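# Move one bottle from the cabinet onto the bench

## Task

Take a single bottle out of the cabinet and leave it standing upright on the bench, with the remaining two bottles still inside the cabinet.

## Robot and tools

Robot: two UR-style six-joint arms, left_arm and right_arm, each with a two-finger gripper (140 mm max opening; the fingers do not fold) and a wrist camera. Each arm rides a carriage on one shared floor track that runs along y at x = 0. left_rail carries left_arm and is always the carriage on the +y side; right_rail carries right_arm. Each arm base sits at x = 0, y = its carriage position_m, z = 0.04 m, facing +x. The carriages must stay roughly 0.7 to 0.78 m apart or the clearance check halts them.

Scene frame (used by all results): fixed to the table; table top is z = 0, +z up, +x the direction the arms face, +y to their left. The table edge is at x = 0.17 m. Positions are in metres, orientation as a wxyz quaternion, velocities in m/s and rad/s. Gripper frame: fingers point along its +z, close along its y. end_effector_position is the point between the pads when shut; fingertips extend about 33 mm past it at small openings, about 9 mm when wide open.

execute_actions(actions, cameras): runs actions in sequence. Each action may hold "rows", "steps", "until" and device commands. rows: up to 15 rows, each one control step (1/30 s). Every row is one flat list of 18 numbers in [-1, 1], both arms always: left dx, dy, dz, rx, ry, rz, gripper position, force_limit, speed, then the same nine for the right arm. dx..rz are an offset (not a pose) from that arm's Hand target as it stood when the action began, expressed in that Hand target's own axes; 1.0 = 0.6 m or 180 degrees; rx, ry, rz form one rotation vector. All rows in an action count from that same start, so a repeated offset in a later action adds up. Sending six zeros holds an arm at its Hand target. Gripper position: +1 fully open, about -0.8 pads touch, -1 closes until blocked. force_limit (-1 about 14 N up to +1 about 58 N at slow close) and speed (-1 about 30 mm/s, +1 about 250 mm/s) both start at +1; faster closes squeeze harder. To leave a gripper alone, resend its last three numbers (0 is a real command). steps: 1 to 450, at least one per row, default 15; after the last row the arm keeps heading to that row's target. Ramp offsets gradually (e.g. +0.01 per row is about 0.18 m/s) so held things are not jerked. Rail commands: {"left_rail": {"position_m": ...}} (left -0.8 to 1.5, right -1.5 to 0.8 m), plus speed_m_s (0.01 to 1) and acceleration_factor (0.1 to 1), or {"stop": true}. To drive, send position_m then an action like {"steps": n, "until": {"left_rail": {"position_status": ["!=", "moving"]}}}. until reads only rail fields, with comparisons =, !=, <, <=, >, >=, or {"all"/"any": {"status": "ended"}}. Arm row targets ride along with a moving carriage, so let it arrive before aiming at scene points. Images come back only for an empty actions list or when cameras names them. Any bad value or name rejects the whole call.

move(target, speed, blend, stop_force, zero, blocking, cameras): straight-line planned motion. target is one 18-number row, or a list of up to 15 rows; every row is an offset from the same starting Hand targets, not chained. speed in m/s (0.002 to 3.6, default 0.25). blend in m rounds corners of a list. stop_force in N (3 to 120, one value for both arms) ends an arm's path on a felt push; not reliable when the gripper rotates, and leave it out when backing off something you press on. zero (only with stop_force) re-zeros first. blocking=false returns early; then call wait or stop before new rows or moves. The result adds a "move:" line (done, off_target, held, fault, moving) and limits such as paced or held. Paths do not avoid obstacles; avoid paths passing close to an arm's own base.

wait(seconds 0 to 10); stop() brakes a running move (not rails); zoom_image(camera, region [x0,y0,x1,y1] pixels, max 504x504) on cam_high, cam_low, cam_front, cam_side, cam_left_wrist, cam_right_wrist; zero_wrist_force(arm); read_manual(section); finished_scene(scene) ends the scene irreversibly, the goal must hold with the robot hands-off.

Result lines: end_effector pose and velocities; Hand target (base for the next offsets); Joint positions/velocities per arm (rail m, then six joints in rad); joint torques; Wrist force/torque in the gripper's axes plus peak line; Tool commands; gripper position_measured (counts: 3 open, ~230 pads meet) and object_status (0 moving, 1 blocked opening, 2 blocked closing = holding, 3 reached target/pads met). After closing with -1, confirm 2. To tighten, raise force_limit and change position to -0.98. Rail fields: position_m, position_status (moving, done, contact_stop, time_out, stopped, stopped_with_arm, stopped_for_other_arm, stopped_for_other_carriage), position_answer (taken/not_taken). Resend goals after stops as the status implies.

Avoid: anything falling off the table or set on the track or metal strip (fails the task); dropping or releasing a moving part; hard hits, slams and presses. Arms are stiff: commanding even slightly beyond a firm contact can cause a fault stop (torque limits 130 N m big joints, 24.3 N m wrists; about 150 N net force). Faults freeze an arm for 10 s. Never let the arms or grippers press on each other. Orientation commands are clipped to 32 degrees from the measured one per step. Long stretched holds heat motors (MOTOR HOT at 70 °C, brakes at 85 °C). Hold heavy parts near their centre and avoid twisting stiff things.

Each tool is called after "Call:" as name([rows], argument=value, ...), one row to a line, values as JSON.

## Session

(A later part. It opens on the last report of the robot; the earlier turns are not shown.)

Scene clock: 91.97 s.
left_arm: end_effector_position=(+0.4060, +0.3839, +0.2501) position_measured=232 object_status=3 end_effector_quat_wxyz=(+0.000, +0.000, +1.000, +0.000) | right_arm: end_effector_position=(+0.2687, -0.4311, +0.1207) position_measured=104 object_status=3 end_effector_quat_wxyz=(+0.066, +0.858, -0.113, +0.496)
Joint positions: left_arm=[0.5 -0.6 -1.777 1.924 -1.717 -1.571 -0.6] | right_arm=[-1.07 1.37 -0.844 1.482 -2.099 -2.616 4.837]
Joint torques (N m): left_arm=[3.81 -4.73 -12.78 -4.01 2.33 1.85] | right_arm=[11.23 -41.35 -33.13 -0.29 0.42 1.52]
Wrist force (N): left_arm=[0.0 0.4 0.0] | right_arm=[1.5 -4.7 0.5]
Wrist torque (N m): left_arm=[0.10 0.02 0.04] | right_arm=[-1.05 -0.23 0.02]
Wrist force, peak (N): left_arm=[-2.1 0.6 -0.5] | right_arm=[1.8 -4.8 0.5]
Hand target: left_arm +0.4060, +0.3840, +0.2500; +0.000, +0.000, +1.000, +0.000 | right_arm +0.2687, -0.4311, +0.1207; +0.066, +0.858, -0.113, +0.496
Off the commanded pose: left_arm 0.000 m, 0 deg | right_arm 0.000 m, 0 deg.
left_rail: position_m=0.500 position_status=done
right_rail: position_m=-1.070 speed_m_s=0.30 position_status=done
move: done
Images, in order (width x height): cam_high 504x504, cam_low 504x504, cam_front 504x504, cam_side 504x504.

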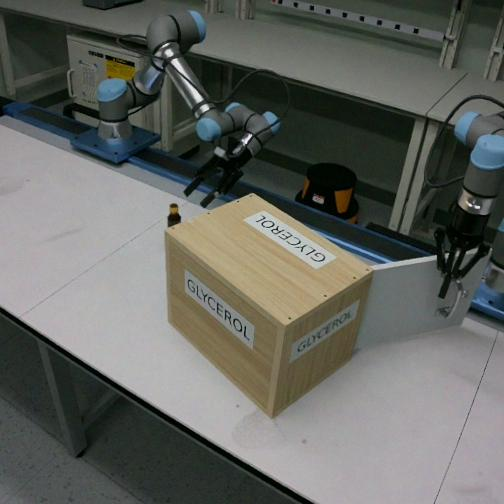

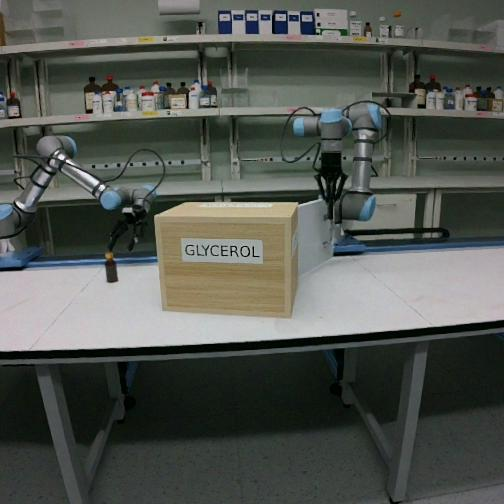

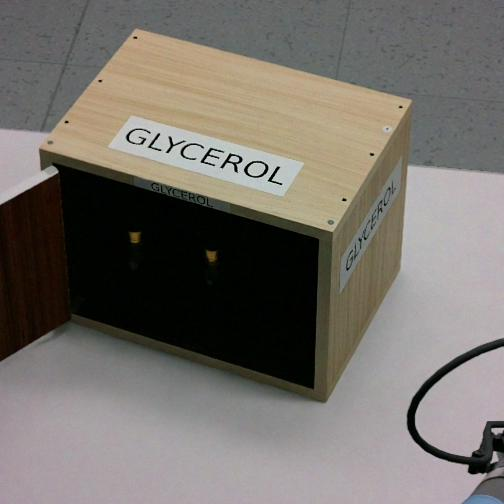

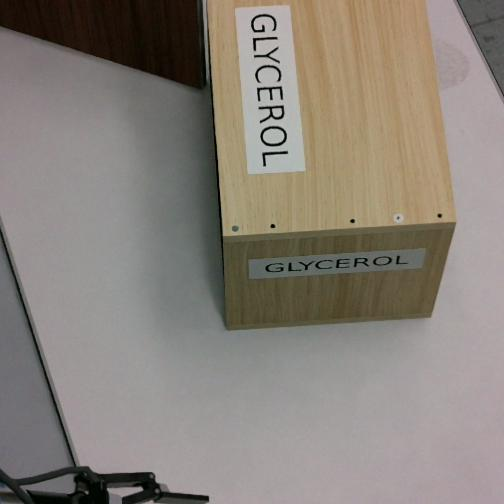

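Call:
move([
  [0.1067,-0.1517,0,0,0,0,-0.85,-0.9,0,0,0,0,0,0,0,0.2,-0.3,-1],
  [0.1317,-0.3233,0,0,0,0,-0.85,-0.9,0,0,0,0,0,0,0,0.2,-0.3,-1],
  [0.065,-0.485,0,0,0,0,-0.85,-0.9,0,0,0,0,0,0,0,0.2,-0.3,-1],
  [-0.018,-0.56,0,0,0,0,-0.85,-0.9,0,0,0,0,0,0,0,0.2,-0.3,-1],
], blend=[0.02,0.02,0.02,0], speed=0.08, stop_force=18)

Call:
move(target=[-0.07,-0.02,0,0,0,0,-0.85,-0.9,0,0,0,0,0,0,0,0.2,-0.3,-1], speed=0.02, stop_force=10, cameras=["cam_low","cam_front","cam_side"])

Scene clock: 98.50 s.
left_arm: end_effector_position=(+0.4168, +0.0480, +0.2500) position_measured=232 object_status=3 end_effector_quat_wxyz=(+0.000, +0.000, +1.000, +0.000) | right_arm: end_effector_position=(+0.2687, -0.4311, +0.1207) position_measured=104 object_status=3 end_effector_quat_wxyz=(+0.066, +0.858, -0.113, +0.496)
Joint positions: left_arm=[0.5 -1.044 -1.305 1.436 -1.702 -1.571 -1.044] | right_arm=[-1.07 1.37 -0.844 1.482 -2.099 -2.616 4.837]
Joint torques (N m): left_arm=[8.11 -25.9 -43.11 -2.55 -1.91 2.13] | right_arm=[10.73 -40.65 -32.97 -0.16 0.52 1.55]
Wrist force (N): left_arm=[2.6 2.3 0.0] | right_arm=[1.7 -4.6 0.4]
Wrist torque (N m): left_arm=[0.07 -0.05 0.00] | right_arm=[-1.03 -0.27 0.02]
Wrist force, peak (N): left_arm=[-6.1 8.1 -0.5] | right_arm=[1.8 -4.8 0.5]
Hand target: left_arm +0.4168, +0.0480, +0.2500; +0.000, +0.000, +1.000, +0.000 | right_arm +0.2687, -0.4311, +0.1207; +0.066, +0.858, -0.113, +0.496
Off the commanded pose: left_arm 0.000 m, 0 deg | right_arm 0.000 m, 0 deg.
left_rail: position_m=0.500 position_status=done
right_rail: position_m=-1.070 speed_m_s=0.30 position_status=done
move: done

Scene clock: 101.17 s.
left_arm: end_effector_position=(+0.4455, +0.0398, +0.2500) position_measured=232 object_status=3 end_effector_quat_wxyz=(+0.000, +0.000, +1.000, +0.000) | right_arm: end_effector_position=(+0.2687, -0.4311, +0.1207) position_measured=104 object_status=3 end_effector_quat_wxyz=(+0.066, +0.858, -0.113, +0.496)
Joint positions: left_arm=[0.5 -1.011 -1.243 1.354 -1.683 -1.571 -1.011] | right_arm=[-1.07 1.37 -0.844 1.482 -2.099 -2.616 4.837]
Joint torques (N m): left_arm=[-6.13 -51.43 -14.09 -3.66 1.1 -1.54] | right_arm=[11.42 -41.41 -33.02 -0.27 0.52 1.41]
Wrist force (N): left_arm=[-0.1 0.3 0.4] | right_arm=[1.7 -4.3 0.4]
Wrist torque (N m): left_arm=[0.07 0.03 0.07] | right_arm=[-0.97 -0.28 0.02]
Wrist force, peak (N): left_arm=[21.9 6.7 -4.3] | right_arm=[1.9 -4.9 0.5]
Hand target: left_arm +0.4455, +0.0398, +0.2500; +0.000, +0.000, +1.000, +0.000 (not the last commanded pose) | right_arm +0.2687, -0.4311, +0.1207; +0.066, +0.858, -0.113, +0.496
Off the commanded pose: left_arm 0.014 m, 0 deg | right_arm 0.000 m, 0 deg.
left_rail: position_m=0.500 position_status=done
right_rail: position_m=-1.070 speed_m_s=0.30 position_status=done
move: contact (left_arm)
Images, in order (width x height): cam_low 504x504, cam_front 504x504, cam_side 504x504.

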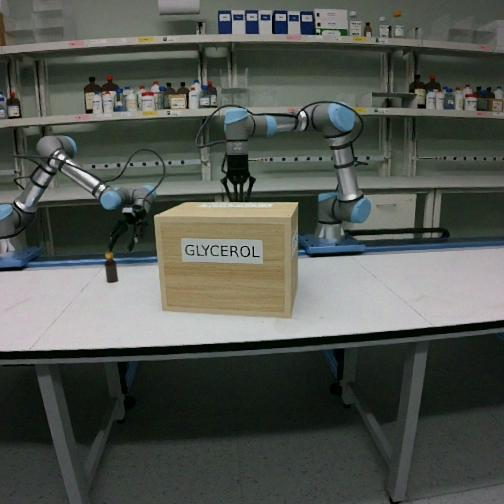

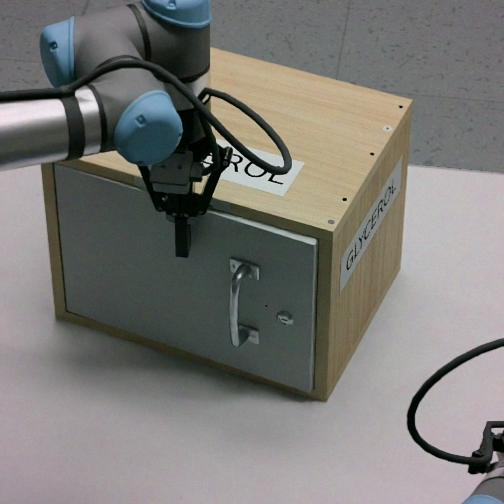

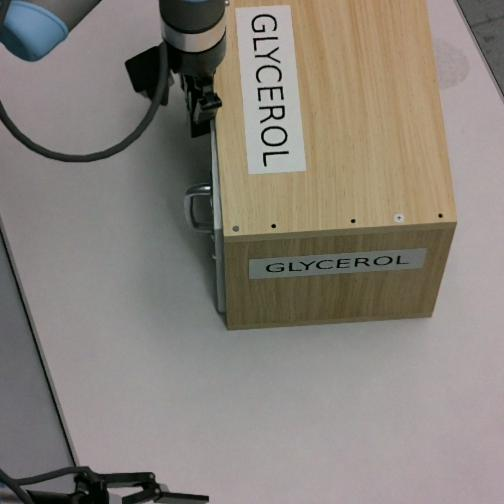

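Call:
move(target=[-0.045,-0.013,0,0,0,0,-0.85,-0.9,0,0,0,0,0,0,0,0.2,-0.3,-1], speed=0.02, stop_force=18)

Call:
move(target=[0.12,0.03,0,0,0,0,-0.85,-0.9,0,0,0,0,0,0,0,0.2,-0.3,-1], speed=0.12, cameras=["cam_low","cam_front","cam_side"])

Scene clock: 102.53 s.
left_arm: end_effector_position=(+0.4462, +0.0396, +0.2500) position_measured=232 object_status=3 end_effector_quat_wxyz=(+0.000, +0.000, +1.000, +0.000) | right_arm: end_effector_position=(+0.2687, -0.4311, +0.1207) position_measured=104 object_status=3 end_effector_quat_wxyz=(+0.066, +0.858, -0.113, +0.496)
Joint positions: left_arm=[0.5 -1.01 -1.241 1.352 -1.682 -1.571 -1.011] | right_arm=[-1.07 1.37 -0.844 1.482 -2.099 -2.616 4.837]
Joint torques (N m): left_arm=[-5.51 -52.01 -14.14 -3.44 1.74 -1.65] | right_arm=[10.33 -41.03 -33.33 -0.33 0.47 1.47]
Wrist force (N): left_arm=[2.2 0.1 0.1] | right_arm=[1.8 -4.7 0.4]
Wrist torque (N m): left_arm=[0.01 -0.19 0.11] | right_arm=[-1.04 -0.28 0.02]
Wrist force, peak (N): left_arm=[24.6 9.3 -4.4] | right_arm=[1.7 -4.8 0.4]
Hand target: left_arm +0.4462, +0.0396, +0.2500; +0.000, +0.000, +1.000, +0.000 (not the last commanded pose) | right_arm +0.2687, -0.4311, +0.1207; +0.066, +0.858, -0.113, +0.496
Off the commanded pose: left_arm 0.027 m, 0 deg | right_arm 0.000 m, 0 deg.
left_rail: position_m=0.500 position_status=done
right_rail: position_m=-1.070 speed_m_s=0.30 position_status=done
move: contact (left_arm)

Scene clock: 103.70 s.
left_arm: end_effector_position=(+0.3743, +0.0576, +0.2500) position_measured=232 object_status=3 end_effector_quat_wxyz=(+0.000, +0.000, +1.000, +0.000) | right_arm: end_effector_position=(+0.2687, -0.4311, +0.1207) position_measured=104 object_status=3 end_effector_quat_wxyz=(+0.066, +0.858, -0.113, +0.496)
Joint positions: left_arm=[0.5 -1.101 -1.389 1.541 -1.723 -1.571 -1.101] | right_arm=[-1.07 1.37 -0.844 1.482 -2.099 -2.616 4.837]
Joint torques (N m): left_arm=[-7.24 -44.45 -13.89 -4.16 2.23 -1.59] | right_arm=[10.35 -41.16 -32.36 -0.32 0.34 1.44]
Wrist force (N): left_arm=[0.3 0.5 0.1] | right_arm=[1.7 -4.6 0.4]
Wrist torque (N m): left_arm=[0.11 -0.05 0.07] | right_arm=[-1.03 -0.28 0.03]
Wrist force, peak (N): left_arm=[2.2 0.2 0.3] | right_arm=[1.7 -4.8 0.5]
Hand target: left_arm +0.3742, +0.0576, +0.2500; +0.000, +0.000, +1.000, +0.000 | right_arm +0.2687, -0.4311, +0.1207; +0.066, +0.858, -0.113, +0.496
Off the commanded pose: left_arm 0.000 m, 0 deg | right_arm 0.000 m, 0 deg.
left_rail: position_m=0.500 position_status=done
right_rail: position_m=-1.070 speed_m_s=0.30 position_status=done
move: done
Images, in order (width x height): cam_low 504x504, cam_front 504x504, cam_side 504x504.

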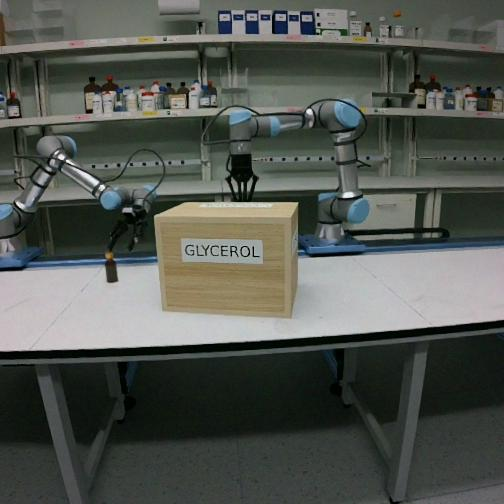

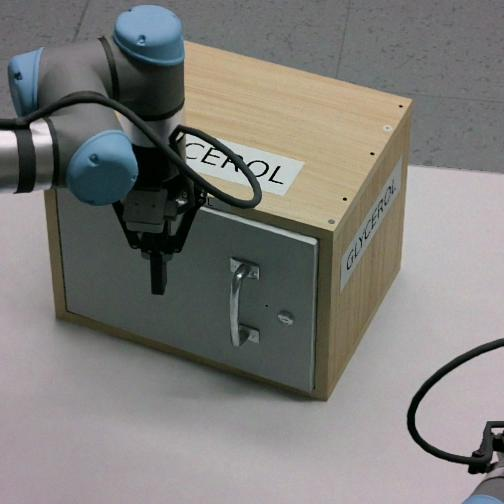

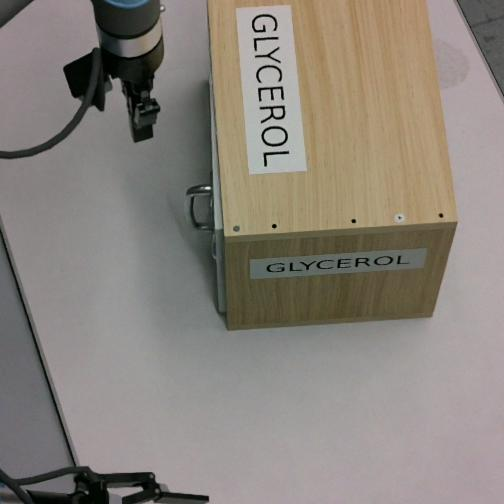

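Call:
move([
  [0.05,-0.05,-0.0167,0,0,0,-0.85,-0.9,0,0,0,0,0,0,0,0.2,-0.3,-1],
  [0.04,-0.2327,-0.0167,0,0,0,-0.85,-0.9,0,0,0,0,0,0,0,0.2,-0.3,-1],
], blend=[0.01,0], speed=0.15)

Call:
move(target=[-0.17,-0.05,0,0,0,0,-0.85,-0.9,0,0,0,0,0,0,0,0.2,-0.3,-1], speed=0.02, stop_force=18, cameras=["cam_front","cam_side"])

Call:
zoom_image(camera="cam_side", region=[120, 100, 320, 350])

Scene clock: 105.80 s.
left_arm: end_effector_position=(+0.3502, -0.0820, +0.2600) position_measured=232 object_status=3 end_effector_quat_wxyz=(+0.000, +0.000, +1.000, +0.000) | right_arm: end_effector_position=(+0.2687, -0.4311, +0.1207) position_measured=104 object_status=3 end_effector_quat_wxyz=(+0.066, +0.858, -0.113, +0.496)
Joint positions: left_arm=[0.5 -1.227 -1.147 1.196 -1.619 -1.571 -1.227] | right_arm=[-1.07 1.37 -0.844 1.482 -2.099 -2.616 4.837]
Joint torques (N m): left_arm=[-6.86 -33.34 -43.32 -1.64 -2.44 -1.62] | right_arm=[10.32 -41.47 -33.07 -0.27 0.32 1.47]
Wrist force (N): left_arm=[0.3 0.2 0.3] | right_arm=[1.6 -4.7 0.3]
Wrist torque (N m): left_arm=[0.02 -0.04 0.08] | right_arm=[-1.04 -0.26 0.02]
Wrist force, peak (N): left_arm=[-0.8 1.1 0.0] | right_arm=[1.8 -4.7 0.5]
Hand target: left_arm +0.3502, -0.0821, +0.2600; +0.000, +0.000, +1.000, +0.000 | right_arm +0.2687, -0.4311, +0.1207; +0.066, +0.858, -0.113, +0.496
Off the commanded pose: left_arm 0.000 m, 0 deg | right_arm 0.000 m, 0 deg.
left_rail: position_m=0.500 position_status=done
right_rail: position_m=-1.070 speed_m_s=0.30 position_status=done
move: done

Scene clock: 110.27 s.
left_arm: end_effector_position=(+0.4130, -0.1005, +0.2602) position_measured=232 object_status=3 end_effector_quat_wxyz=(+0.000, +0.000, +1.000, +0.000) | right_arm: end_effector_position=(+0.2687, -0.4311, +0.1207) position_measured=104 object_status=3 end_effector_quat_wxyz=(+0.066, +0.858, -0.113, +0.496)
Joint positions: left_arm=[0.5 -1.152 -1.014 0.994 -1.551 -1.571 -1.152] | right_arm=[-1.07 1.37 -0.844 1.482 -2.099 -2.616 4.837]
Joint torques (N m): left_arm=[-6.38 -48.29 -3.08 -0.52 1.34 -1.61] | right_arm=[10.16 -40.63 -33.73 -0.29 0.38 1.31]
Wrist force (N): left_arm=[-2.0 -4.5 -16.3] | right_arm=[1.6 -4.5 0.5]
Wrist torque (N m): left_arm=[0.32 -0.14 0.05] | right_arm=[-1.01 -0.26 0.03]
Wrist force, peak (N): left_arm=[21.0 3.7 -22.0] | right_arm=[1.8 -4.8 0.5]
Hand target: left_arm +0.4130, -0.1005, +0.2602; +0.000, +0.000, +1.000, +0.000 (not the last commanded pose) | right_arm +0.2687, -0.4311, +0.1207; +0.066, +0.858, -0.113, +0.496
Off the commanded pose: left_arm 0.041 m, 0 deg | right_arm 0.000 m, 0 deg.
left_rail: position_m=0.500 position_status=done
right_rail: position_m=-1.070 speed_m_s=0.30 position_status=done
move: contact (left_arm)
Images, in order (width x height): cam_front 504x504, cam_side 504x504.

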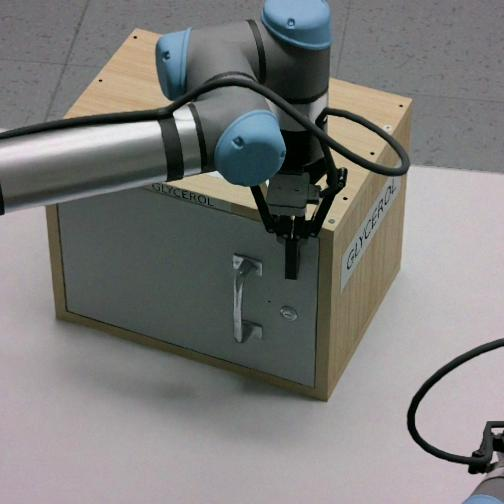

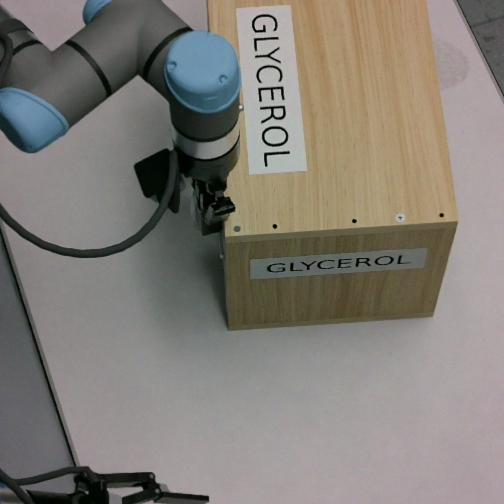

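Scaled by 2.016 from the camera's 504x504 image, which has a finer 720x720 frame.

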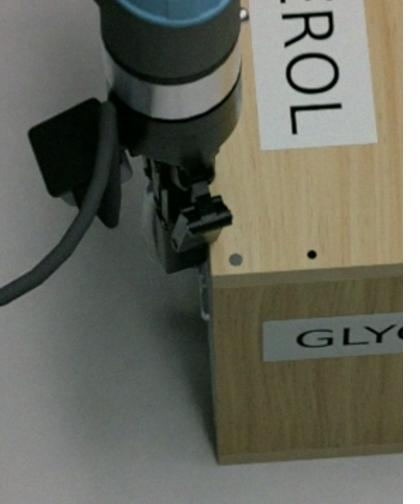

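Call:
move(target=[0.1,0.03,-0.01,0,0,0,-0.85,-0.9,0,0,0,0,0,0,0,0.2,-0.3,-1], speed=0.1, cameras=["cam_front","cam_side","cam_low"])

Scene clock: 111.63 s.
left_arm: end_effector_position=(+0.3531, -0.0826, +0.2661) position_measured=232 object_status=3 end_effector_quat_wxyz=(+0.000, +0.000, +1.000, +0.000) | right_arm: end_effector_position=(+0.2687, -0.4311, +0.1207) position_measured=104 object_status=3 end_effector_quat_wxyz=(+0.066, +0.858, -0.113, +0.496)
Joint positions: left_arm=[0.5 -1.223 -1.143 1.174 -1.602 -1.571 -1.223] | right_arm=[-1.07 1.37 -0.844 1.482 -2.099 -2.616 4.837]
Joint torques (N m): left_arm=[-6.87 -56.88 -15.41 -3.93 2.31 -1.42] | right_arm=[10.78 -41.59 -33.7 -0.35 0.32 1.31]
Wrist force (N): left_arm=[0.7 -0.1 0.4] | right_arm=[1.6 -4.5 0.5]
Wrist torque (N m): left_arm=[-0.03 -0.13 0.08] | right_arm=[-1.01 -0.25 0.03]
Wrist force, peak (N): left_arm=[-3.1 -3.8 -16.7] | right_arm=[1.7 -4.7 0.4]
Hand target: left_arm +0.3530, -0.0825, +0.2662; +0.000, +0.000, +1.000, +0.000 | right_arm +0.2687, -0.4311, +0.1207; +0.066, +0.858, -0.113, +0.496
Off the commanded pose: left_arm 0.000 m, 0 deg | right_arm 0.000 m, 0 deg.
left_rail: position_m=0.500 position_status=done
right_rail: position_m=-1.070 speed_m_s=0.30 position_status=done
move: done
Images, in order (width x height): cam_low 504x504, cam_front 504x504, cam_side 504x504.

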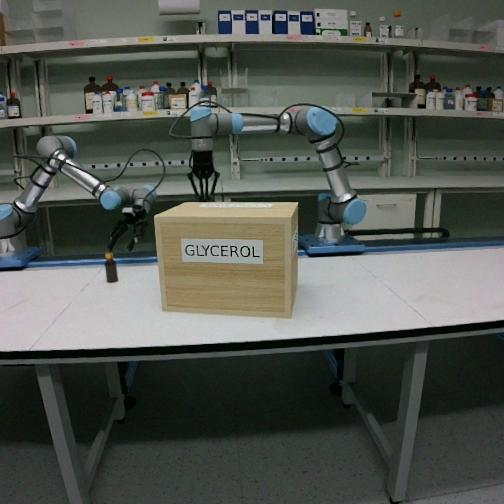

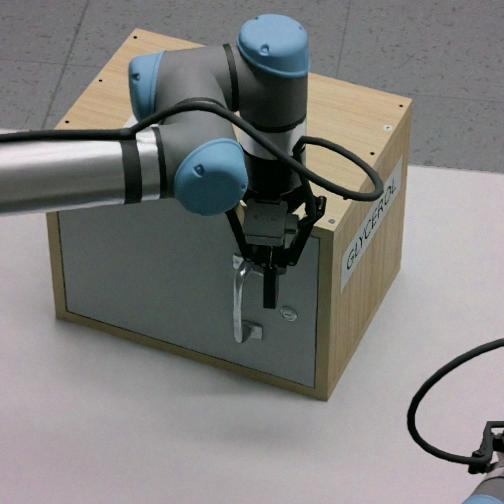

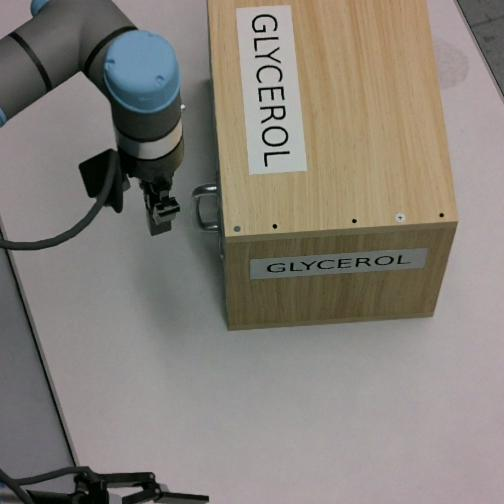

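Closed, and the bottle is standing.

Call:
finished_scene(scene=2)

The scene is finished: the task was done.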